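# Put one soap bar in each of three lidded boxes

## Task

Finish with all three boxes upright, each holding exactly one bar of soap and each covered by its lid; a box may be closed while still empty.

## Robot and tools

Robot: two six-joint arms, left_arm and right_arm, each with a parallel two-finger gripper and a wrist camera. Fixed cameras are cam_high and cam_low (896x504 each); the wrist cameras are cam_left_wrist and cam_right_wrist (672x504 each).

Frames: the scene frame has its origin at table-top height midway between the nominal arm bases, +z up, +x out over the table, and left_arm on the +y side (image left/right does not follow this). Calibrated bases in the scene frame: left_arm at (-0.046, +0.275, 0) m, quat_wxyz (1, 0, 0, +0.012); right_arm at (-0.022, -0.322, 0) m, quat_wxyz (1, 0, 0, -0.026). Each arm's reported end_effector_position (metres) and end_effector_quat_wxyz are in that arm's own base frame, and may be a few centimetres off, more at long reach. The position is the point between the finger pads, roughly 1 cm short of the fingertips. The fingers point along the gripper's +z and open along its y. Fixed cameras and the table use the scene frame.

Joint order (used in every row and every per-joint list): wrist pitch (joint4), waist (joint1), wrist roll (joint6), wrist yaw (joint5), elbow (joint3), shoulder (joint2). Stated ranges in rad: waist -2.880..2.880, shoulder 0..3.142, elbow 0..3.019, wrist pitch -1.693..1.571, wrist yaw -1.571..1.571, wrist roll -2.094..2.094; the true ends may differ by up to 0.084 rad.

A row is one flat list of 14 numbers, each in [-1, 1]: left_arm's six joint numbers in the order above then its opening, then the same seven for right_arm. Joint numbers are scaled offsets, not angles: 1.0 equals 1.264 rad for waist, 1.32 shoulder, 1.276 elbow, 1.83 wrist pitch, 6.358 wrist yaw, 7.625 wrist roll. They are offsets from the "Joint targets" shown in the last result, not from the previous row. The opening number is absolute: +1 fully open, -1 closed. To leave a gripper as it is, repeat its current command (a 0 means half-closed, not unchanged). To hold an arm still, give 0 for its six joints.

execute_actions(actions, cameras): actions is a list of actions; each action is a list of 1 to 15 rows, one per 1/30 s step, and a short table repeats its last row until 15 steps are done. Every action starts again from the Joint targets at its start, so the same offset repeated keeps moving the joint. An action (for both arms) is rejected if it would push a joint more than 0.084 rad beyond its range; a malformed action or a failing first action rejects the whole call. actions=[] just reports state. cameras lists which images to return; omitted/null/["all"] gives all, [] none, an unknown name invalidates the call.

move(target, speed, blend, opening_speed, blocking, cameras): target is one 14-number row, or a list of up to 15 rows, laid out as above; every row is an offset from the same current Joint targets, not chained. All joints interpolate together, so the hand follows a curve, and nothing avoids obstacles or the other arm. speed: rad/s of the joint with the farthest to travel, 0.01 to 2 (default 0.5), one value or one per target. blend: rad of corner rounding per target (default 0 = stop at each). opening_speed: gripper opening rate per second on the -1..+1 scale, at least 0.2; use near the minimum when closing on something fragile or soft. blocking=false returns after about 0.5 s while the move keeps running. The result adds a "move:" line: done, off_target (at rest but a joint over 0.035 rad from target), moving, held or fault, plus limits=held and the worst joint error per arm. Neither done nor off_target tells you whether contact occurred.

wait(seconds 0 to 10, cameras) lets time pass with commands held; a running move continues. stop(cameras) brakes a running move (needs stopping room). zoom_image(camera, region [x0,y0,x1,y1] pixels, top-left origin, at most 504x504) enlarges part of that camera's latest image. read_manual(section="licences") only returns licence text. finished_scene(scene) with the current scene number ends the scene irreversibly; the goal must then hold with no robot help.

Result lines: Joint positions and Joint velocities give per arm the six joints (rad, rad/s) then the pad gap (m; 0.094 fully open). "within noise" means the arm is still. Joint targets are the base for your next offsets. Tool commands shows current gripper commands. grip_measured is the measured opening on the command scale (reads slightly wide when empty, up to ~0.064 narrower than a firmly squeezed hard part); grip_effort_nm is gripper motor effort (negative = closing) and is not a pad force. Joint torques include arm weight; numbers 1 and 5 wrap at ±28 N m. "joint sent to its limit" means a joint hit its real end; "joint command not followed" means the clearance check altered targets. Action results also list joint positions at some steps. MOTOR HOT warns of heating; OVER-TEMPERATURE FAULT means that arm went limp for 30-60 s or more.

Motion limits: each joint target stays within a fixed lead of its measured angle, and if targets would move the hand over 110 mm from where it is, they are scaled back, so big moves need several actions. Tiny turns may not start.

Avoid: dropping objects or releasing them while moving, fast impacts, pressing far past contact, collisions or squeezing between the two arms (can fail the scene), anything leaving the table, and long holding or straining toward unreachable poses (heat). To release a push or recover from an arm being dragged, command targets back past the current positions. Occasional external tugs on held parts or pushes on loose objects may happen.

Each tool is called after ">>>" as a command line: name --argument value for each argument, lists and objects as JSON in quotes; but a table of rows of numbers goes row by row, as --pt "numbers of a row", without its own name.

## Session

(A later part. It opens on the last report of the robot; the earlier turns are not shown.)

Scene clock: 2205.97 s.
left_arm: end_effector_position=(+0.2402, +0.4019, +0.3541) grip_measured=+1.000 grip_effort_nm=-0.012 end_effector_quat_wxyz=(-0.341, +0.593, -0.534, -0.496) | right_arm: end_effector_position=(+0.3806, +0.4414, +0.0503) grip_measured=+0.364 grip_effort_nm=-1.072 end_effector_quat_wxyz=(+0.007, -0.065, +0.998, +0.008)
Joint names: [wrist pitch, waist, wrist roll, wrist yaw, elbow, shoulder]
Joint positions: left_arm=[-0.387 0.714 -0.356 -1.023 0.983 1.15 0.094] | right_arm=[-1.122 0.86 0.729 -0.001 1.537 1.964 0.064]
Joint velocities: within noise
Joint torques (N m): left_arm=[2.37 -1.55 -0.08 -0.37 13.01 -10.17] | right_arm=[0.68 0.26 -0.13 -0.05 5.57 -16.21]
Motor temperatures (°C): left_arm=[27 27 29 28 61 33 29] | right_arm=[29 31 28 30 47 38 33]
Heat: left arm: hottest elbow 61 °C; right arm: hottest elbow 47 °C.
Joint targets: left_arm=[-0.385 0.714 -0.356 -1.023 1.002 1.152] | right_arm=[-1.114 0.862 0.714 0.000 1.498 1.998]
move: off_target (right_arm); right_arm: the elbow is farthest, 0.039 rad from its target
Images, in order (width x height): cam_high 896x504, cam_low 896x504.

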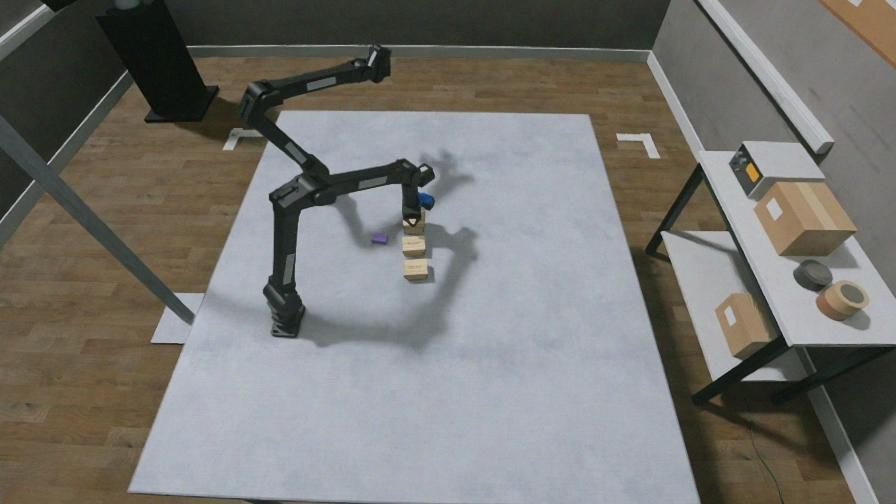

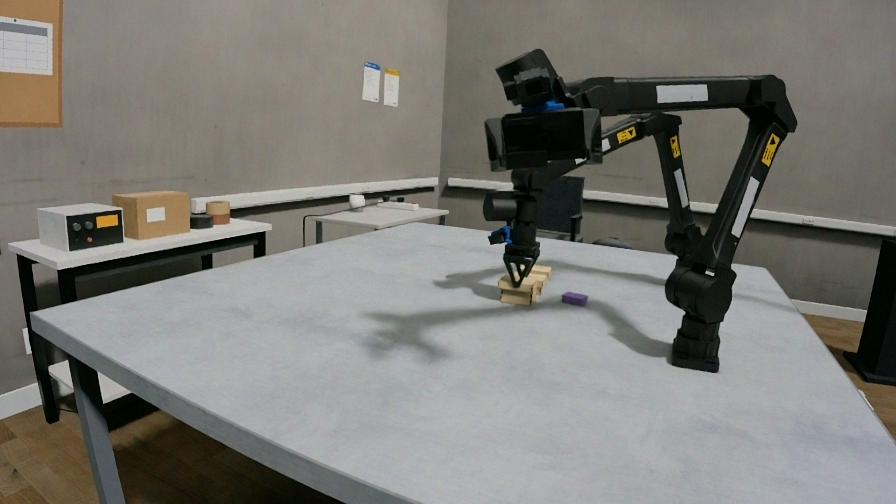

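>>> move --pt "0 0 0 0 0 0 1 -0.0284 0.003 0 0 0.07 -0.006 0.15" --pt "0 0 0 0 0 0 1 -0.0284 0.003 0 0 0.084 -0.006 0.15" --speed 0.05 --cameras '["cam_low","cam_high","cam_right_wrist"]'

>>> zoom_image --camera "cam_low" --region '[492, 268, 556, 308]'

>>> zoom_image --camera "cam_high" --region '[395, 205, 435, 239]'

>>> zoom_image --camera "cam_right_wrist" --region '[200, 130, 450, 240]'

Scene clock: 2229.87 s.
left_arm: end_effector_position=(+0.2402, +0.4019, +0.3541) grip_measured=+1.000 grip_effort_nm=-0.007 end_effector_quat_wxyz=(-0.341, +0.593, -0.534, -0.496) | right_arm: end_effector_position=(+0.3780, +0.4384, +0.0548) grip_measured=+0.364 grip_effort_nm=-1.077 end_effector_quat_wxyz=(-0.001, -0.067, +0.998, +0.000)
Joint names: [wrist pitch, waist, wrist roll, wrist yaw, elbow, shoulder]
Joint positions: left_arm=[-0.387 0.714 -0.356 -1.023 0.983 1.15 0.094] | right_arm=[-1.158 0.86 0.726 -0.001 1.55 1.964 0.064]
Joint velocities: within noise
Joint torques (N m): left_arm=[2.35 -1.55 -0.08 -0.37 13.03 -10.17] | right_arm=[0.09 0.62 -0.1 -0.05 13.55 -17.08]
Motor temperatures (°C): left_arm=[27 27 29 28 62 33 29] | right_arm=[29 31 28 30 46 38 33]
Heat: left arm: hottest elbow 62 °C; right arm: hottest elbow 46 °C.
Joint targets: left_arm=[-0.385 0.714 -0.356 -1.023 1.002 1.152] | right_arm=[-1.166 0.866 0.714 0.000 1.605 1.990]
move: off_target (right_arm); right_arm: the elbow is farthest, 0.055 rad from its target
Images, in order (width x height): cam_high 896x504, cam_low 896x504, cam_right_wrist 672x504.

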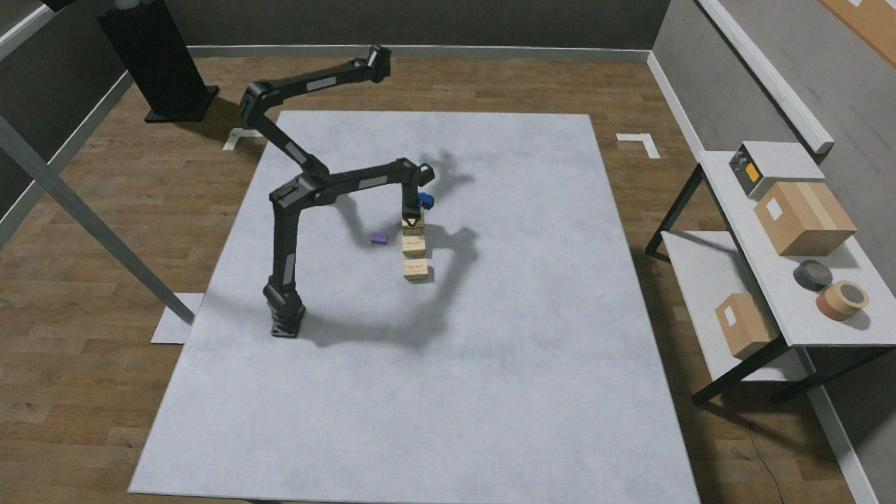

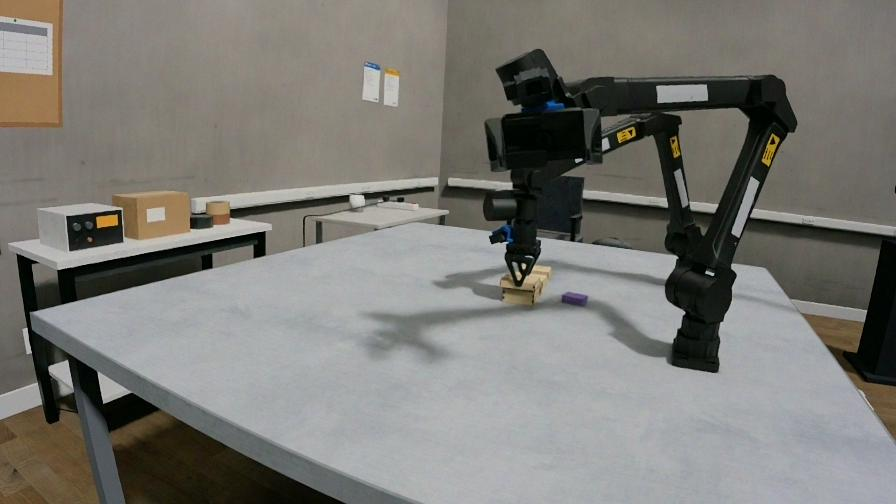

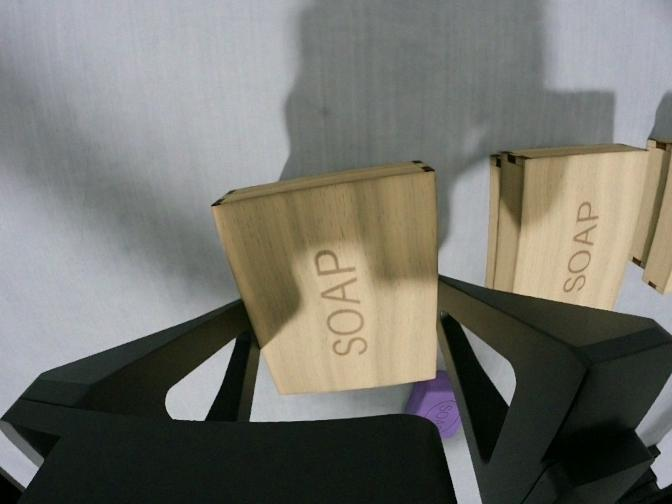

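Scaled by 7.875 from the camera's 896x504 image, which has a finer 1280x720 frame.

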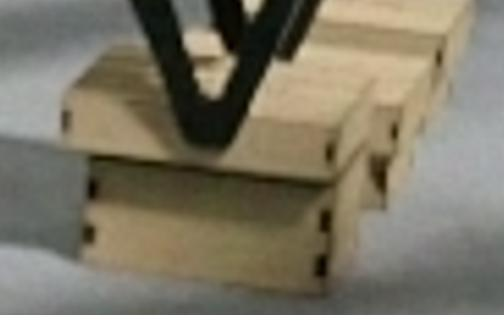

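Scaled by 12.600 from the camera's 896x504 image, which has a finer 1280x720 frame.

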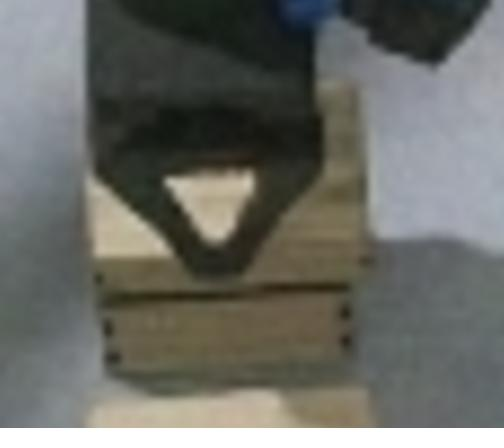

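Scaled by 2.016 from the camera's 672x504 image, which has a finer 960x720 frame.

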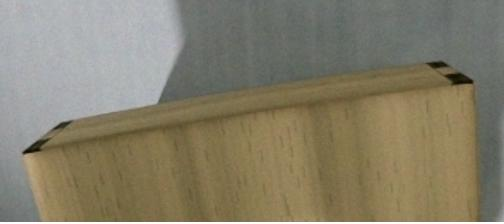

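>>> zoom_image --camera "cam_high" --region '[395, 230, 435, 264]'

>>> zoom_image --camera "cam_high" --region '[395, 252, 435, 286]'

>>> zoom_image --camera "cam_low" --region '[508, 256, 558, 308]'

Scaled by 12.600 from the camera's 896x504 image, which has a finer 1280x720 frame.

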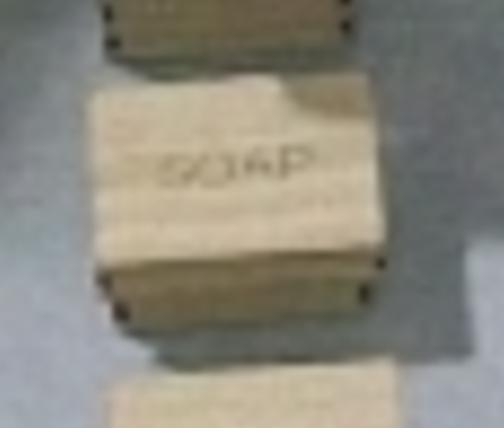

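Scaled by 12.600 from the camera's 896x504 image, which has a finer 1280x720 frame.

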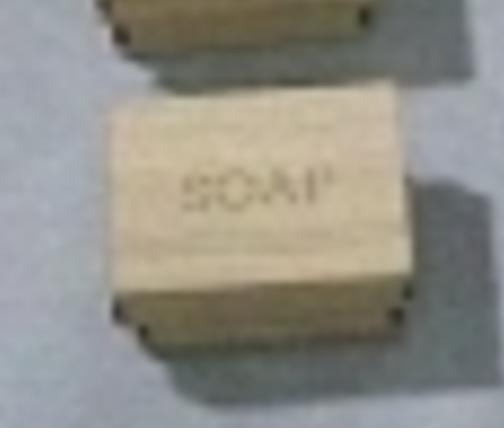

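Scaled by 9.692 from the camera's 896x504 image, which has a finer 1280x720 frame.

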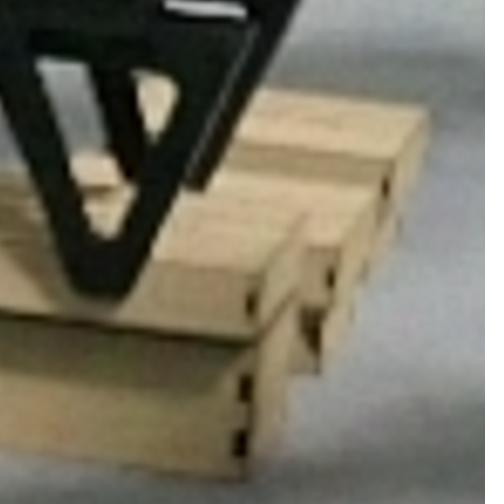

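>>> move --target '[0,0,0,0,0,0,1,0.0142,0.0016,0,0,-0.0596,-0.0008,0.15]' --speed 0.04 --cameras '["cam_low","cam_high"]'

>>> zoom_image --camera "cam_low" --region '[492, 268, 556, 308]'

>>> zoom_image --camera "cam_high" --region '[395, 205, 435, 239]'

Scene clock: 2293.43 s.
left_arm: end_effector_position=(+0.2402, +0.4019, +0.3541) grip_measured=+1.000 grip_effort_nm=-0.012 end_effector_quat_wxyz=(-0.341, +0.593, -0.534, -0.496) | right_arm: end_effector_position=(+0.3760, +0.4377, +0.0512) grip_measured=+0.364 grip_effort_nm=-1.077 end_effector_quat_wxyz=(-0.001, -0.068, +0.998, -0.001)
Joint names: [wrist pitch, waist, wrist roll, wrist yaw, elbow, shoulder]
Joint positions: left_arm=[-0.387 0.714 -0.356 -1.023 0.983 1.15 0.094] | right_arm=[-1.149 0.862 0.726 -0.001 1.539 1.964 0.064]
Joint velocities: within noise
Joint torques (N m): left_arm=[2.36 -1.61 -0.08 -0.37 13.03 -10.11] | right_arm=[0.7 0.67 -0.1 -0.05 7.97 -16.91]
Motor temperatures (°C): left_arm=[27 27 29 28 62 33 29] | right_arm=[29 31 28 30 59 38 33]
Heat: left arm: hottest elbow 62 °C; right arm: hottest elbow 59 °C.
Joint targets: left_arm=[-0.385 0.714 -0.356 -1.023 1.002 1.152] | right_arm=[-1.140 0.868 0.714 0.000 1.529 1.989]
move: done
Images, in order (width x height): cam_high 896x504, cam_low 896x504.

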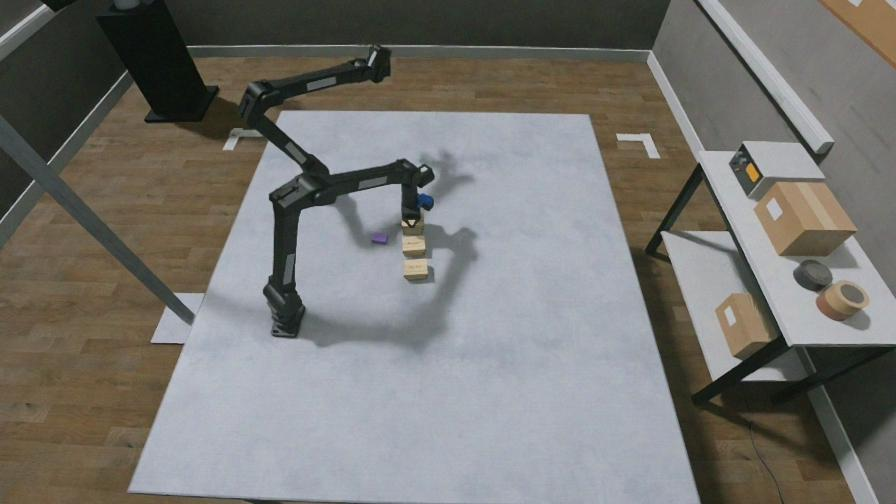

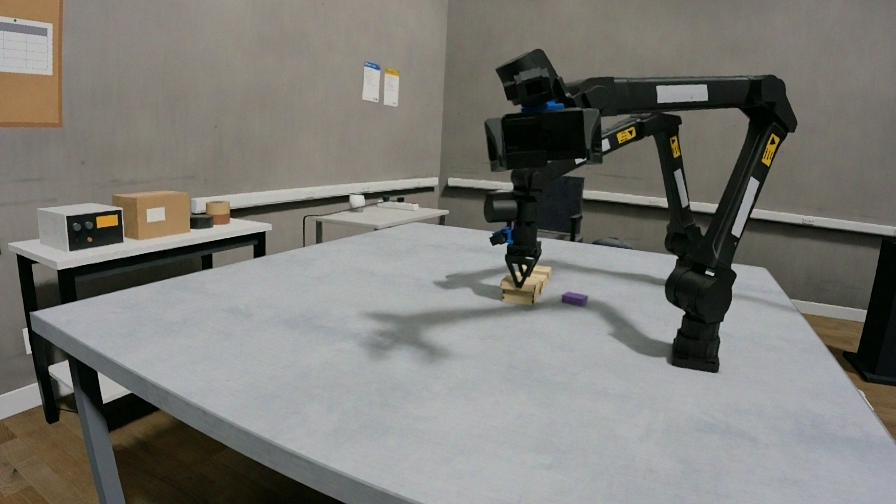

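Scaled by 7.875 from the camera's 896x504 image, which has a finer 1280x720 frame.

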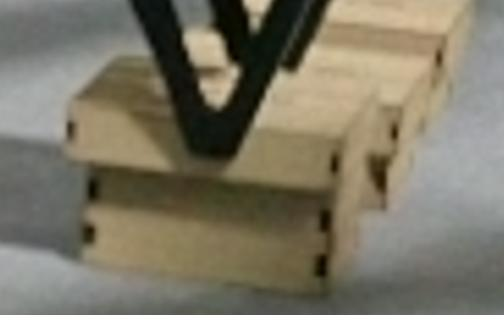

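Scaled by 12.600 from the camera's 896x504 image, which has a finer 1280x720 frame.

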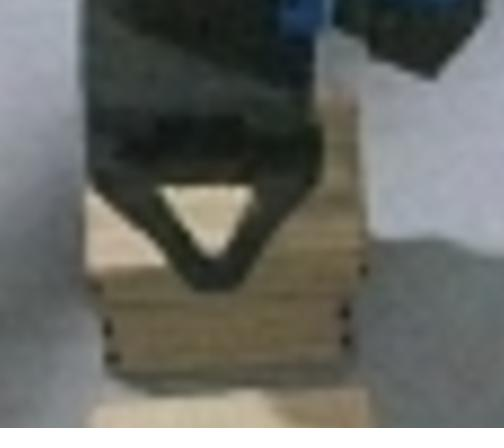

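>>> move --pt "0 0 0 0 0 0 1 0.001 0.001 0 0 -0.005 -0.009 0.15" --pt "0 0 0 0 0 0 1 0.007 0.001 0 0 -0.009 0.005 0.15" --speed 0.03 --cameras '["cam_low","cam_high"]'

>>> zoom_image --camera "cam_low" --region '[492, 268, 556, 308]'

>>> zoom_image --camera "cam_high" --region '[395, 205, 435, 239]'

Scene clock: 2311.27 s.
left_arm: end_effector_position=(+0.2402, +0.4019, +0.3541) grip_measured=+1.000 grip_effort_nm=-0.007 end_effector_quat_wxyz=(-0.341, +0.593, -0.534, -0.496) | right_arm: end_effector_position=(+0.3755, +0.4382, +0.0507) grip_measured=+0.364 grip_effort_nm=-1.077 end_effector_quat_wxyz=(-0.001, -0.068, +0.998, +0.000)
Joint names: [wrist pitch, waist, wrist roll, wrist yaw, elbow, shoulder]
Joint positions: left_arm=[-0.387 0.714 -0.356 -1.023 0.983 1.15 0.094] | right_arm=[-1.146 0.863 0.726 -0.001 1.538 1.964 0.064]
Joint velocities: within noise
Joint torques (N m): left_arm=[2.36 -1.61 -0.08 -0.37 13 -10.17] | right_arm=[1.06 0.67 -0.1 -0.05 7.15 -16.32]
Motor temperatures (°C): left_arm=[27 27 29 28 62 33 29] | right_arm=[29 31 28 30 54 38 33]
Heat: left arm: hottest elbow 62 °C; right arm: hottest elbow 54 °C.
Joint targets: left_arm=[-0.385 0.714 -0.356 -1.023 1.002 1.152] | right_arm=[-1.127 0.869 0.714 0.000 1.517 1.996]
move: done
Images, in order (width x height): cam_high 896x504, cam_low 896x504.

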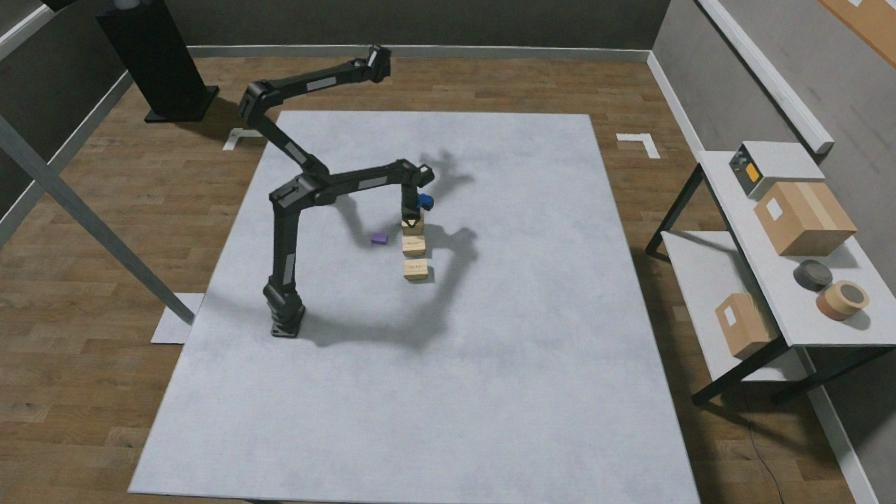

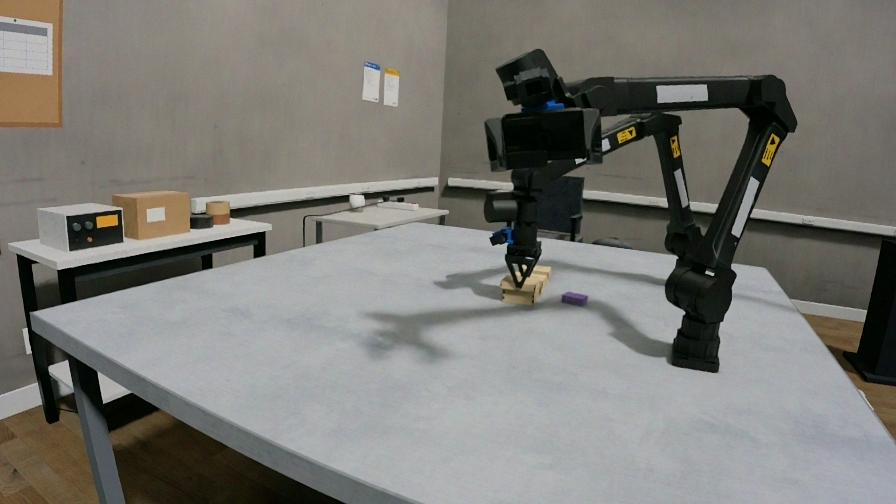

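Scaled by 7.875 from the camera's 896x504 image, which has a finer 1280x720 frame.

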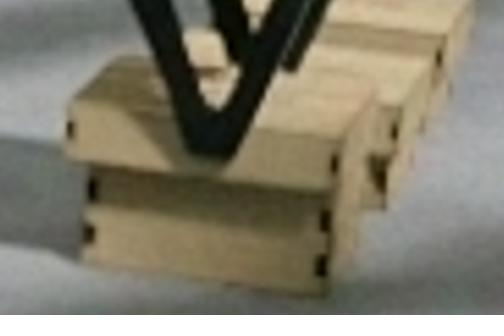

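Scaled by 12.600 from the camera's 896x504 image, which has a finer 1280x720 frame.

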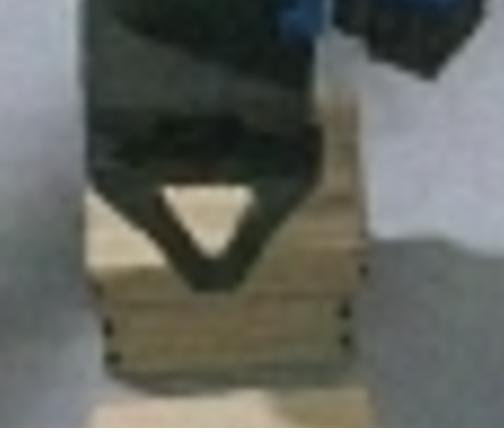

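>>> move --pt "0 0 0 0 0 0 1 0 -0.022 0 0 0 0.003 0.15" --speed 0.03 --cameras '["cam_low","cam_high"]'

>>> zoom_image --camera "cam_low" --region '[492, 268, 556, 308]'

>>> zoom_image --camera "cam_high" --region '[395, 205, 435, 239]'

Scene clock: 2321.53 s.
left_arm: end_effector_position=(+0.2402, +0.4019, +0.3541) grip_measured=+1.000 grip_effort_nm=-0.012 end_effector_quat_wxyz=(-0.341, +0.593, -0.534, -0.496) | right_arm: end_effector_position=(+0.3784, +0.4368, +0.0507) grip_measured=+0.364 grip_effort_nm=-1.072 end_effector_quat_wxyz=(+0.000, -0.066, +0.998, +0.002)
Joint names: [wrist pitch, waist, wrist roll, wrist yaw, elbow, shoulder]
Joint positions: left_arm=[-0.387 0.714 -0.356 -1.023 0.983 1.15 0.094] | right_arm=[-1.143 0.857 0.726 -0.002 1.538 1.964 0.064]
Joint velocities: within noise
Joint torques (N m): left_arm=[2.37 -1.55 -0.08 -0.37 13.01 -10.17] | right_arm=[0.94 -1.32 -0.1 0 7.15 -16.03]
Motor temperatures (°C): left_arm=[27 27 29 28 62 33 29] | right_arm=[29 31 28 30 52 38 33]
Heat: left arm: hottest elbow 62 °C; right arm: hottest elbow 52 °C.
Joint targets: left_arm=[-0.385 0.714 -0.356 -1.023 1.002 1.152] | right_arm=[-1.127 0.841 0.714 0.000 1.517 2.000]
move: off_target (right_arm); right_arm: the shoulder is farthest, 0.036 rad from its target
Images, in order (width x height): cam_high 896x504, cam_low 896x504.

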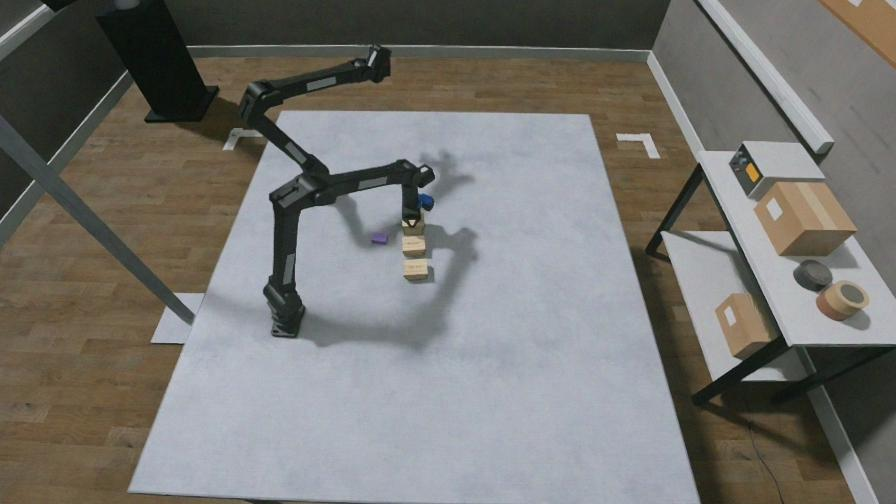

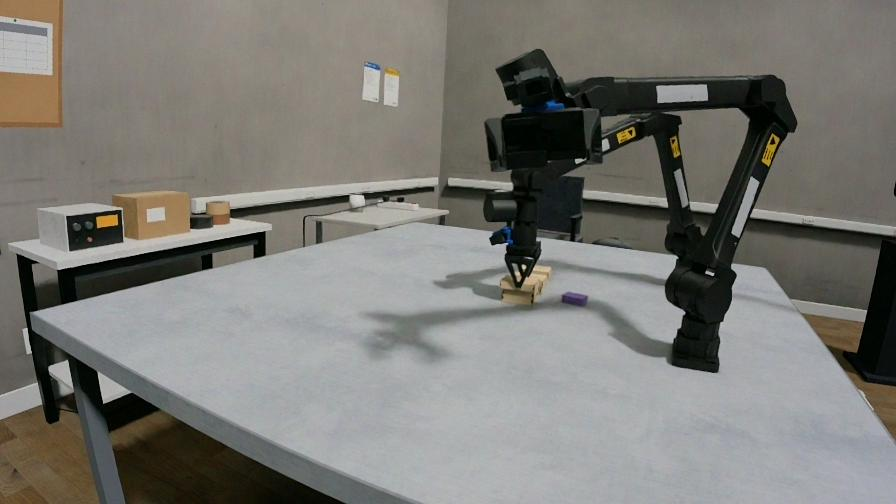

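Scaled by 7.875 from the camera's 896x504 image, which has a finer 1280x720 frame.

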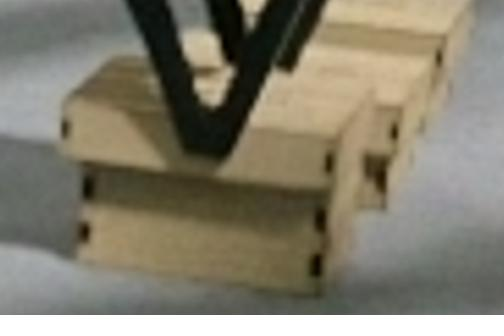

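Scaled by 12.600 from the camera's 896x504 image, which has a finer 1280x720 frame.

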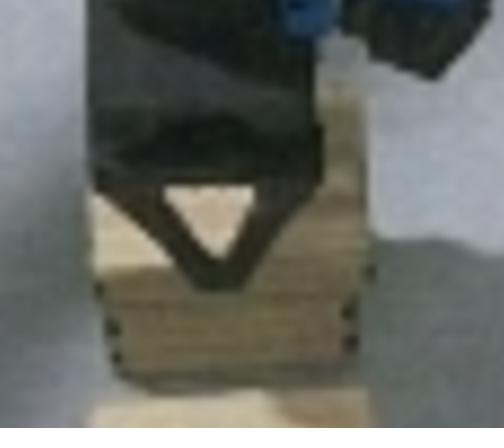

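>>> move --pt "0 0 0 0 0 0 1 0 0.0095 0 0 0 0 0.15" --pt "0 0 0 0 0 0 1 -0.018 0.0095 0 0 0.0102 -0.0417 0.15" --pt "0 0 0 0 0 0 1 -0.018 0.004 -0.0004 0 0.0102 -0.0417 0.15" --speed 0.04 --cameras '["cam_low","cam_high","cam_right_wrist"]'

>>> zoom_image --camera "cam_low" --region '[492, 268, 556, 308]'

>>> zoom_image --camera "cam_high" --region '[395, 205, 435, 239]'

Scene clock: 2365.57 s.
left_arm: end_effector_position=(+0.2402, +0.4019, +0.3541) grip_measured=+1.000 grip_effort_nm=-0.012 end_effector_quat_wxyz=(-0.341, +0.593, -0.534, -0.496) | right_arm: end_effector_position=(+0.3787, +0.4336, +0.0513) grip_measured=+0.364 grip_effort_nm=-1.072 end_effector_quat_wxyz=(-0.003, -0.065, +0.998, -0.002)
Joint names: [wrist pitch, waist, wrist roll, wrist yaw, elbow, shoulder]
Joint positions: left_arm=[-0.387 0.714 -0.356 -1.023 0.983 1.15 0.094] | right_arm=[-1.152 0.853 0.724 -0.001 1.538 1.963 0.064]
Joint velocities: within noise
Joint torques (N m): left_arm=[2.35 -1.55 -0.08 -0.37 13.01 -10.17] | right_arm=[0.06 -0.5 -0.11 -0.04 8.23 -20.19]
Motor temperatures (°C): left_arm=[27 27 29 28 62 33 29] | right_arm=[29 31 28 30 49 38 33]
Heat: left arm: hottest elbow 62 °C; right arm: hottest elbow 49 °C.
Joint targets: left_arm=[-0.385 0.714 -0.356 -1.023 1.002 1.152] | right_arm=[-1.160 0.847 0.711 0.000 1.530 1.944]
move: done
Images, in order (width x height): cam_high 896x504, cam_low 896x504, cam_right_wrist 672x504.

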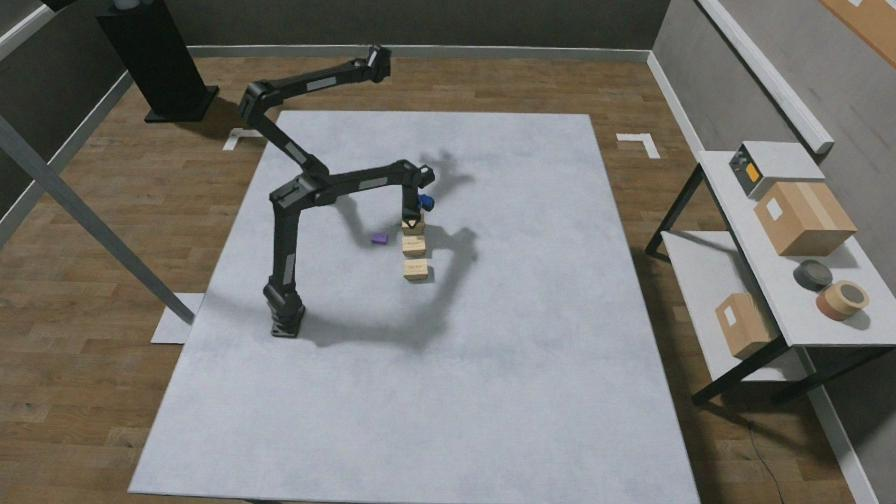

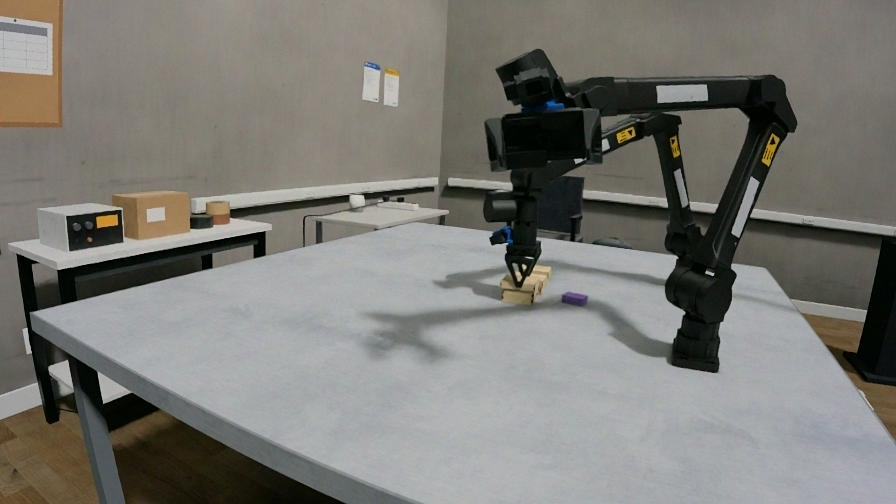

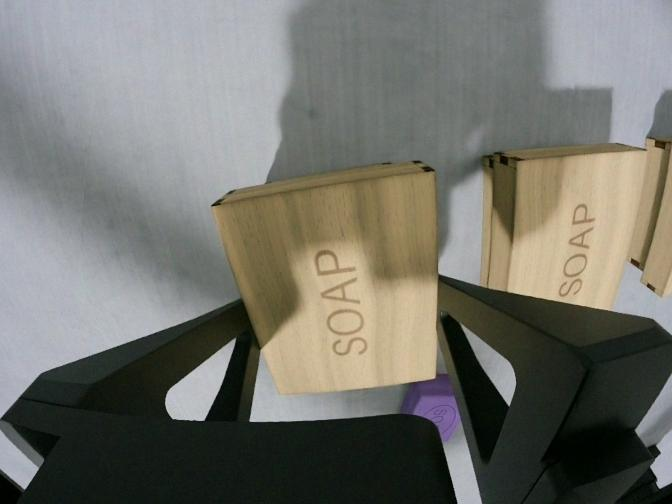

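Scaled by 7.875 from the camera's 896x504 image, which has a finer 1280x720 frame.

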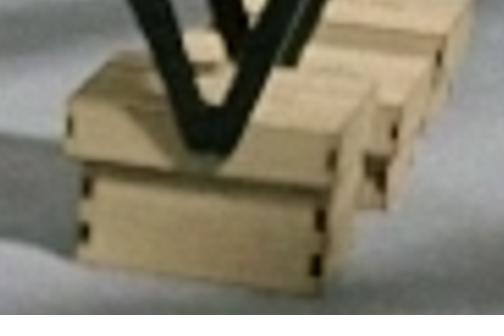

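Scaled by 12.600 from the camera's 896x504 image, which has a finer 1280x720 frame.

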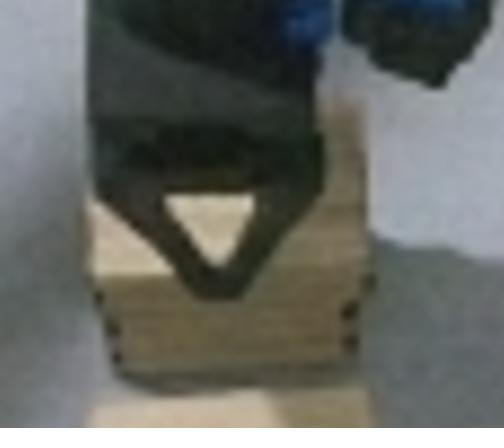

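>>> move --pt "0 0 0 0 0 0 1 0.016 0.0024 0 0 -0.008 0.042 0.15" --speed 0.04 --cameras '["cam_low","cam_high"]'

>>> zoom_image --camera "cam_low" --region '[492, 268, 556, 308]'

>>> zoom_image --camera "cam_high" --region '[395, 205, 435, 239]'

Scene clock: 2376.97 s.
left_arm: end_effector_position=(+0.2402, +0.4019, +0.3541) grip_measured=+1.000 grip_effort_nm=-0.002 end_effector_quat_wxyz=(-0.341, +0.593, -0.534, -0.496) | right_arm: end_effector_position=(+0.3794, +0.4344, +0.0504) grip_measured=+0.364 grip_effort_nm=-1.077 end_effector_quat_wxyz=(-0.001, -0.066, +0.998, +0.000)
Joint names: [wrist pitch, waist, wrist roll, wrist yaw, elbow, shoulder]
Joint positions: left_arm=[-0.387 0.714 -0.356 -1.023 0.983 1.15 0.094] | right_arm=[-1.145 0.853 0.721 -0.001 1.536 1.963 0.064]
Joint velocities: within noise
Joint torques (N m): left_arm=[2.35 -1.55 -0.08 -0.37 13.03 -10.11] | right_arm=[0.91 -0.21 -0.09 -0.04 7.53 -15.85]
Motor temperatures (°C): left_arm=[27 27 29 28 62 33 29] | right_arm=[29 31 28 30 49 39 33]
Heat: left arm: hottest elbow 62 °C; right arm: hottest elbow 49 °C.
Joint targets: left_arm=[-0.385 0.714 -0.356 -1.023 1.002 1.152] | right_arm=[-1.131 0.850 0.710 0.000 1.520 2.000]
move: off_target (right_arm); right_arm: the shoulder is farthest, 0.036 rad from its target
Images, in order (width x height): cam_high 896x504, cam_low 896x504.

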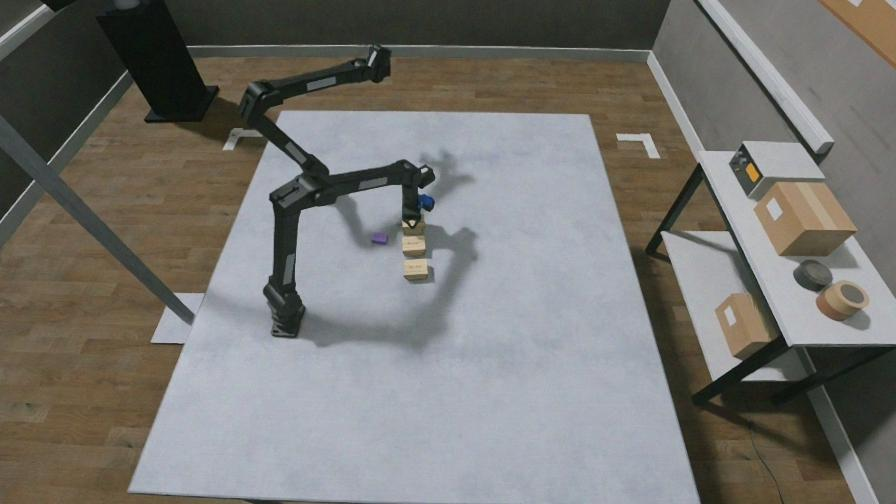

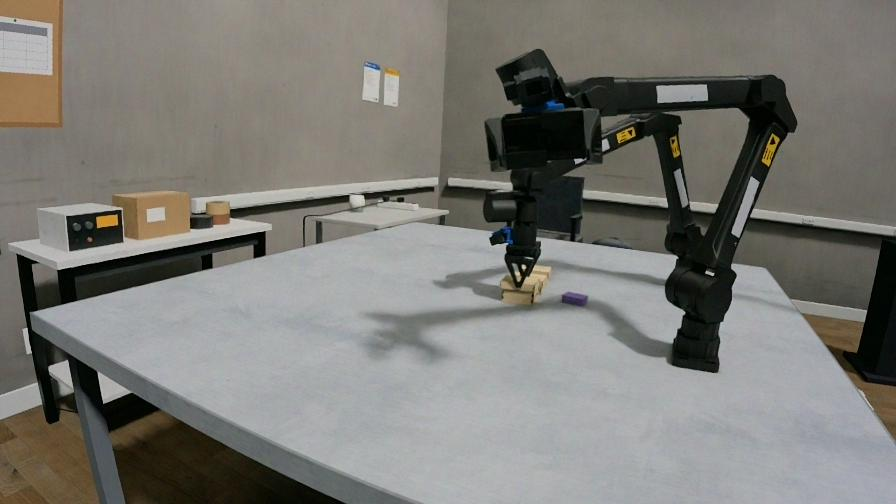

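Scaled by 7.875 from the camera's 896x504 image, which has a finer 1280x720 frame.

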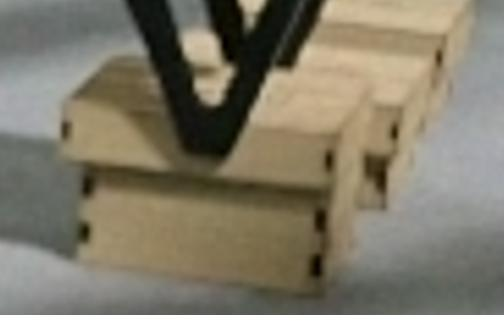

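Scaled by 12.600 from the camera's 896x504 image, which has a finer 1280x720 frame.

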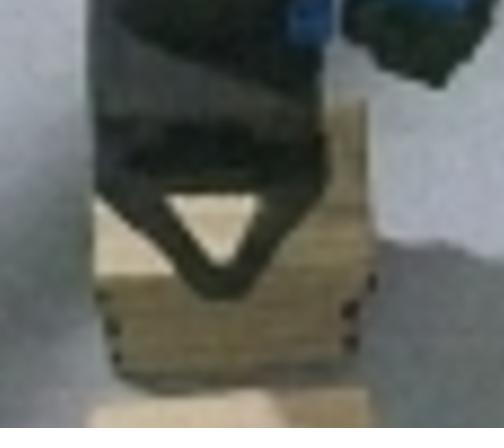

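>>> move --pt "0 0 0 0 0 0 1 -0.0158 0.0 0 0 0.006 -0.046 0.15" --pt "0 0 0 0 0 0 1 -0.0158 0.0012 0 0 -0.001 -0.046 0.15" --speed 0.04 --cameras '["cam_low","cam_high"]'

>>> zoom_image --camera "cam_low" --region '[492, 268, 556, 308]'

>>> zoom_image --camera "cam_high" --region '[395, 205, 435, 239]'

Scene clock: 2398.47 s.
left_arm: end_effector_position=(+0.2402, +0.4019, +0.3541) grip_measured=+1.000 grip_effort_nm=-0.007 end_effector_quat_wxyz=(-0.341, +0.593, -0.534, -0.496) | right_arm: end_effector_position=(+0.3770, +0.4316, +0.0519) grip_measured=+0.364 grip_effort_nm=-1.072 end_effector_quat_wxyz=(-0.003, -0.066, +0.998, -0.002)
Joint names: [wrist pitch, waist, wrist roll, wrist yaw, elbow, shoulder]
Joint positions: left_arm=[-0.387 0.714 -0.356 -1.023 0.983 1.15 0.094] | right_arm=[-1.152 0.853 0.72 -0.001 1.53 1.956 0.064]
Joint velocities: within noise
Joint torques (N m): left_arm=[2.36 -1.61 -0.08 -0.37 13.01 -10.11] | right_arm=[0.05 -0.09 -0.08 -0.04 7.94 -20.07]
Motor temperatures (°C): left_arm=[27 27 29 28 62 33 29] | right_arm=[29 31 28 30 48 39 33]
Heat: left arm: hottest elbow 62 °C; right arm: hottest elbow 48 °C.
Joint targets: left_arm=[-0.385 0.714 -0.356 -1.023 1.002 1.152] | right_arm=[-1.160 0.851 0.710 0.000 1.519 1.939]
move: done
Images, in order (width x height): cam_high 896x504, cam_low 896x504.

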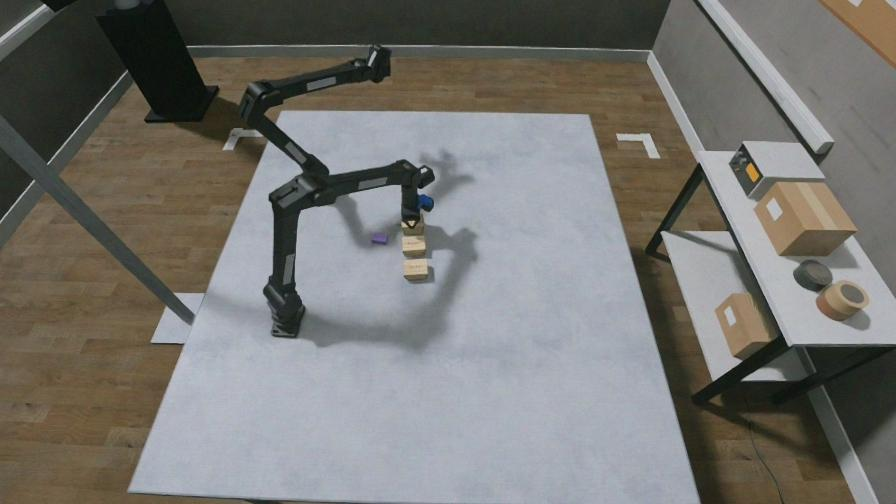

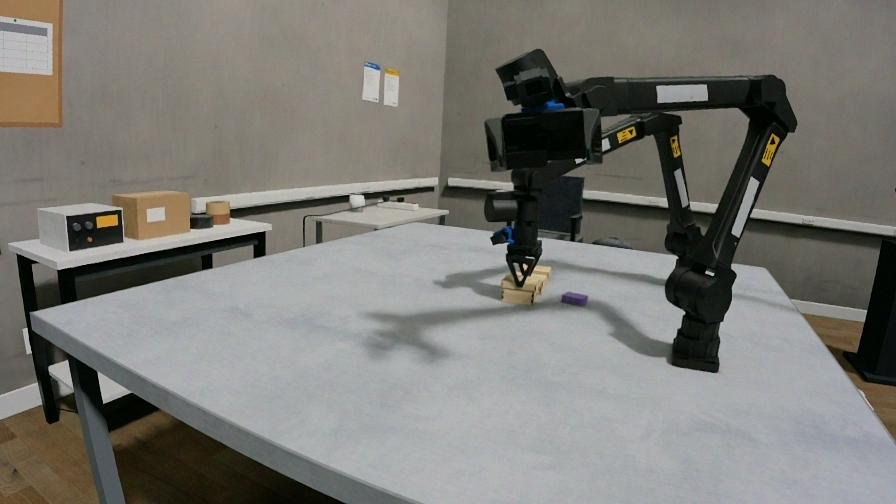

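Scaled by 7.875 from the camera's 896x504 image, which has a finer 1280x720 frame.

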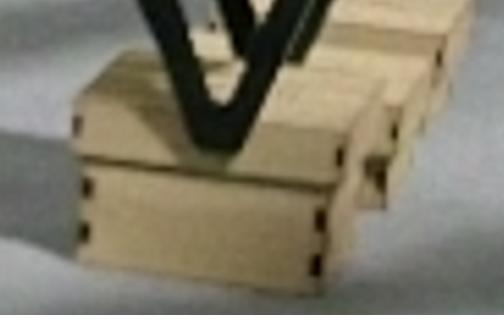

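Scaled by 12.600 from the camera's 896x504 image, which has a finer 1280x720 frame.

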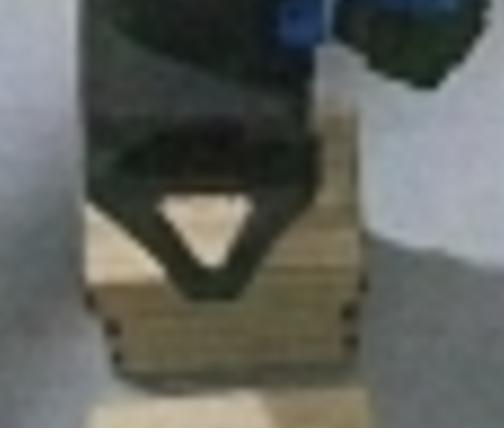

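>>> move --pt "0 0 0 0 0 0 1 0.0137 0 0 0 0.0525 0.0318 0.15" --pt "0 0 0 0 0 0 1 0.0145 0 0 0 0.0525 0.046 0.15" --speed 0.04 --cameras '["cam_low","cam_high"]'

>>> zoom_image --camera "cam_low" --region '[492, 268, 556, 308]'

>>> zoom_image --camera "cam_high" --region '[395, 205, 435, 239]'

Scene clock: 2416.93 s.
left_arm: end_effector_position=(+0.2402, +0.4019, +0.3541) grip_measured=+1.000 grip_effort_nm=-0.017 end_effector_quat_wxyz=(-0.341, +0.593, -0.534, -0.496) | right_arm: end_effector_position=(+0.3793, +0.4343, +0.0506) grip_measured=+0.364 grip_effort_nm=-1.077 end_effector_quat_wxyz=(+0.000, -0.067, +0.998, +0.001)
Joint names: [wrist pitch, waist, wrist roll, wrist yaw, elbow, shoulder]
Joint positions: left_arm=[-0.387 0.714 -0.356 -1.023 0.983 1.15 0.094] | right_arm=[-1.143 0.853 0.72 -0.001 1.534 1.962 0.064]
Joint velocities: within noise
Joint torques (N m): left_arm=[2.36 -1.55 -0.08 -0.37 13.03 -10.17] | right_arm=[0.73 -0.09 -0.08 -0.03 13.05 -15.56]
Motor temperatures (°C): left_arm=[27 27 29 28 62 33 29] | right_arm=[29 31 28 30 47 40 33]
Heat: left arm: hottest elbow 62 °C; right arm: hottest elbow 47 °C.
Joint targets: left_arm=[-0.385 0.714 -0.356 -1.023 1.002 1.152] | right_arm=[-1.133 0.851 0.710 0.000 1.586 2.000]
move: off_target (right_arm); right_arm: the elbow is farthest, 0.052 rad from its target
Images, in order (width x height): cam_high 896x504, cam_low 896x504.

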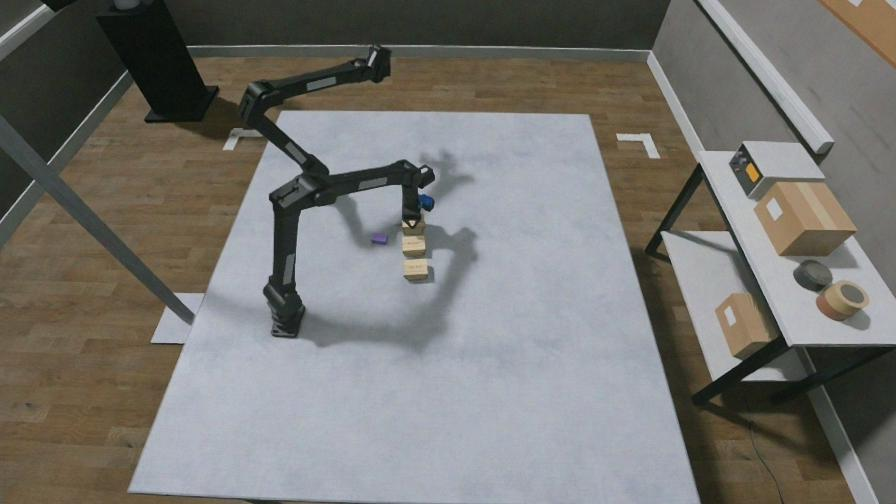

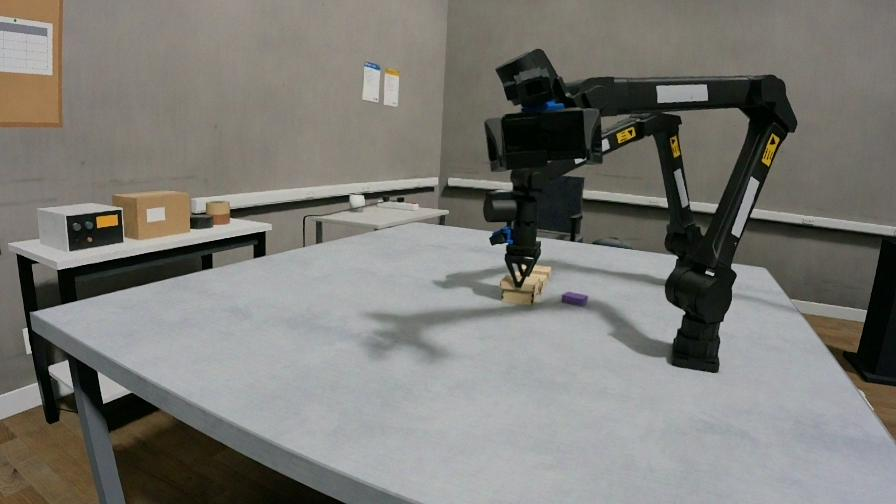

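Scaled by 7.875 from the camera's 896x504 image, which has a finer 1280x720 frame.

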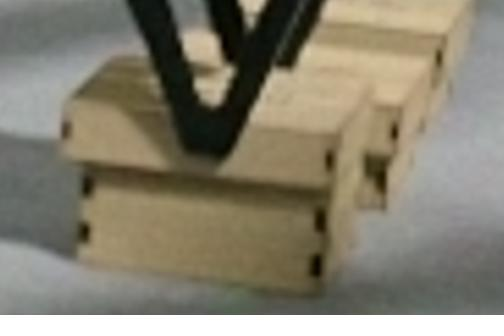

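Scaled by 12.600 from the camera's 896x504 image, which has a finer 1280x720 frame.

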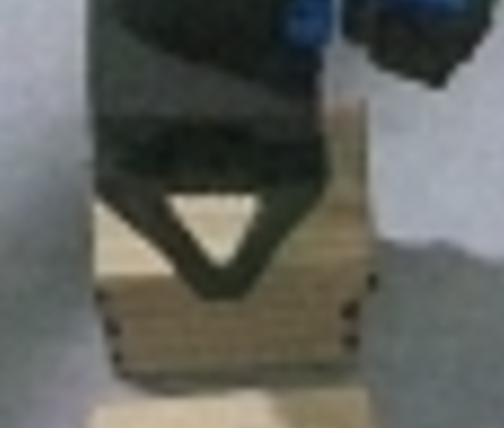

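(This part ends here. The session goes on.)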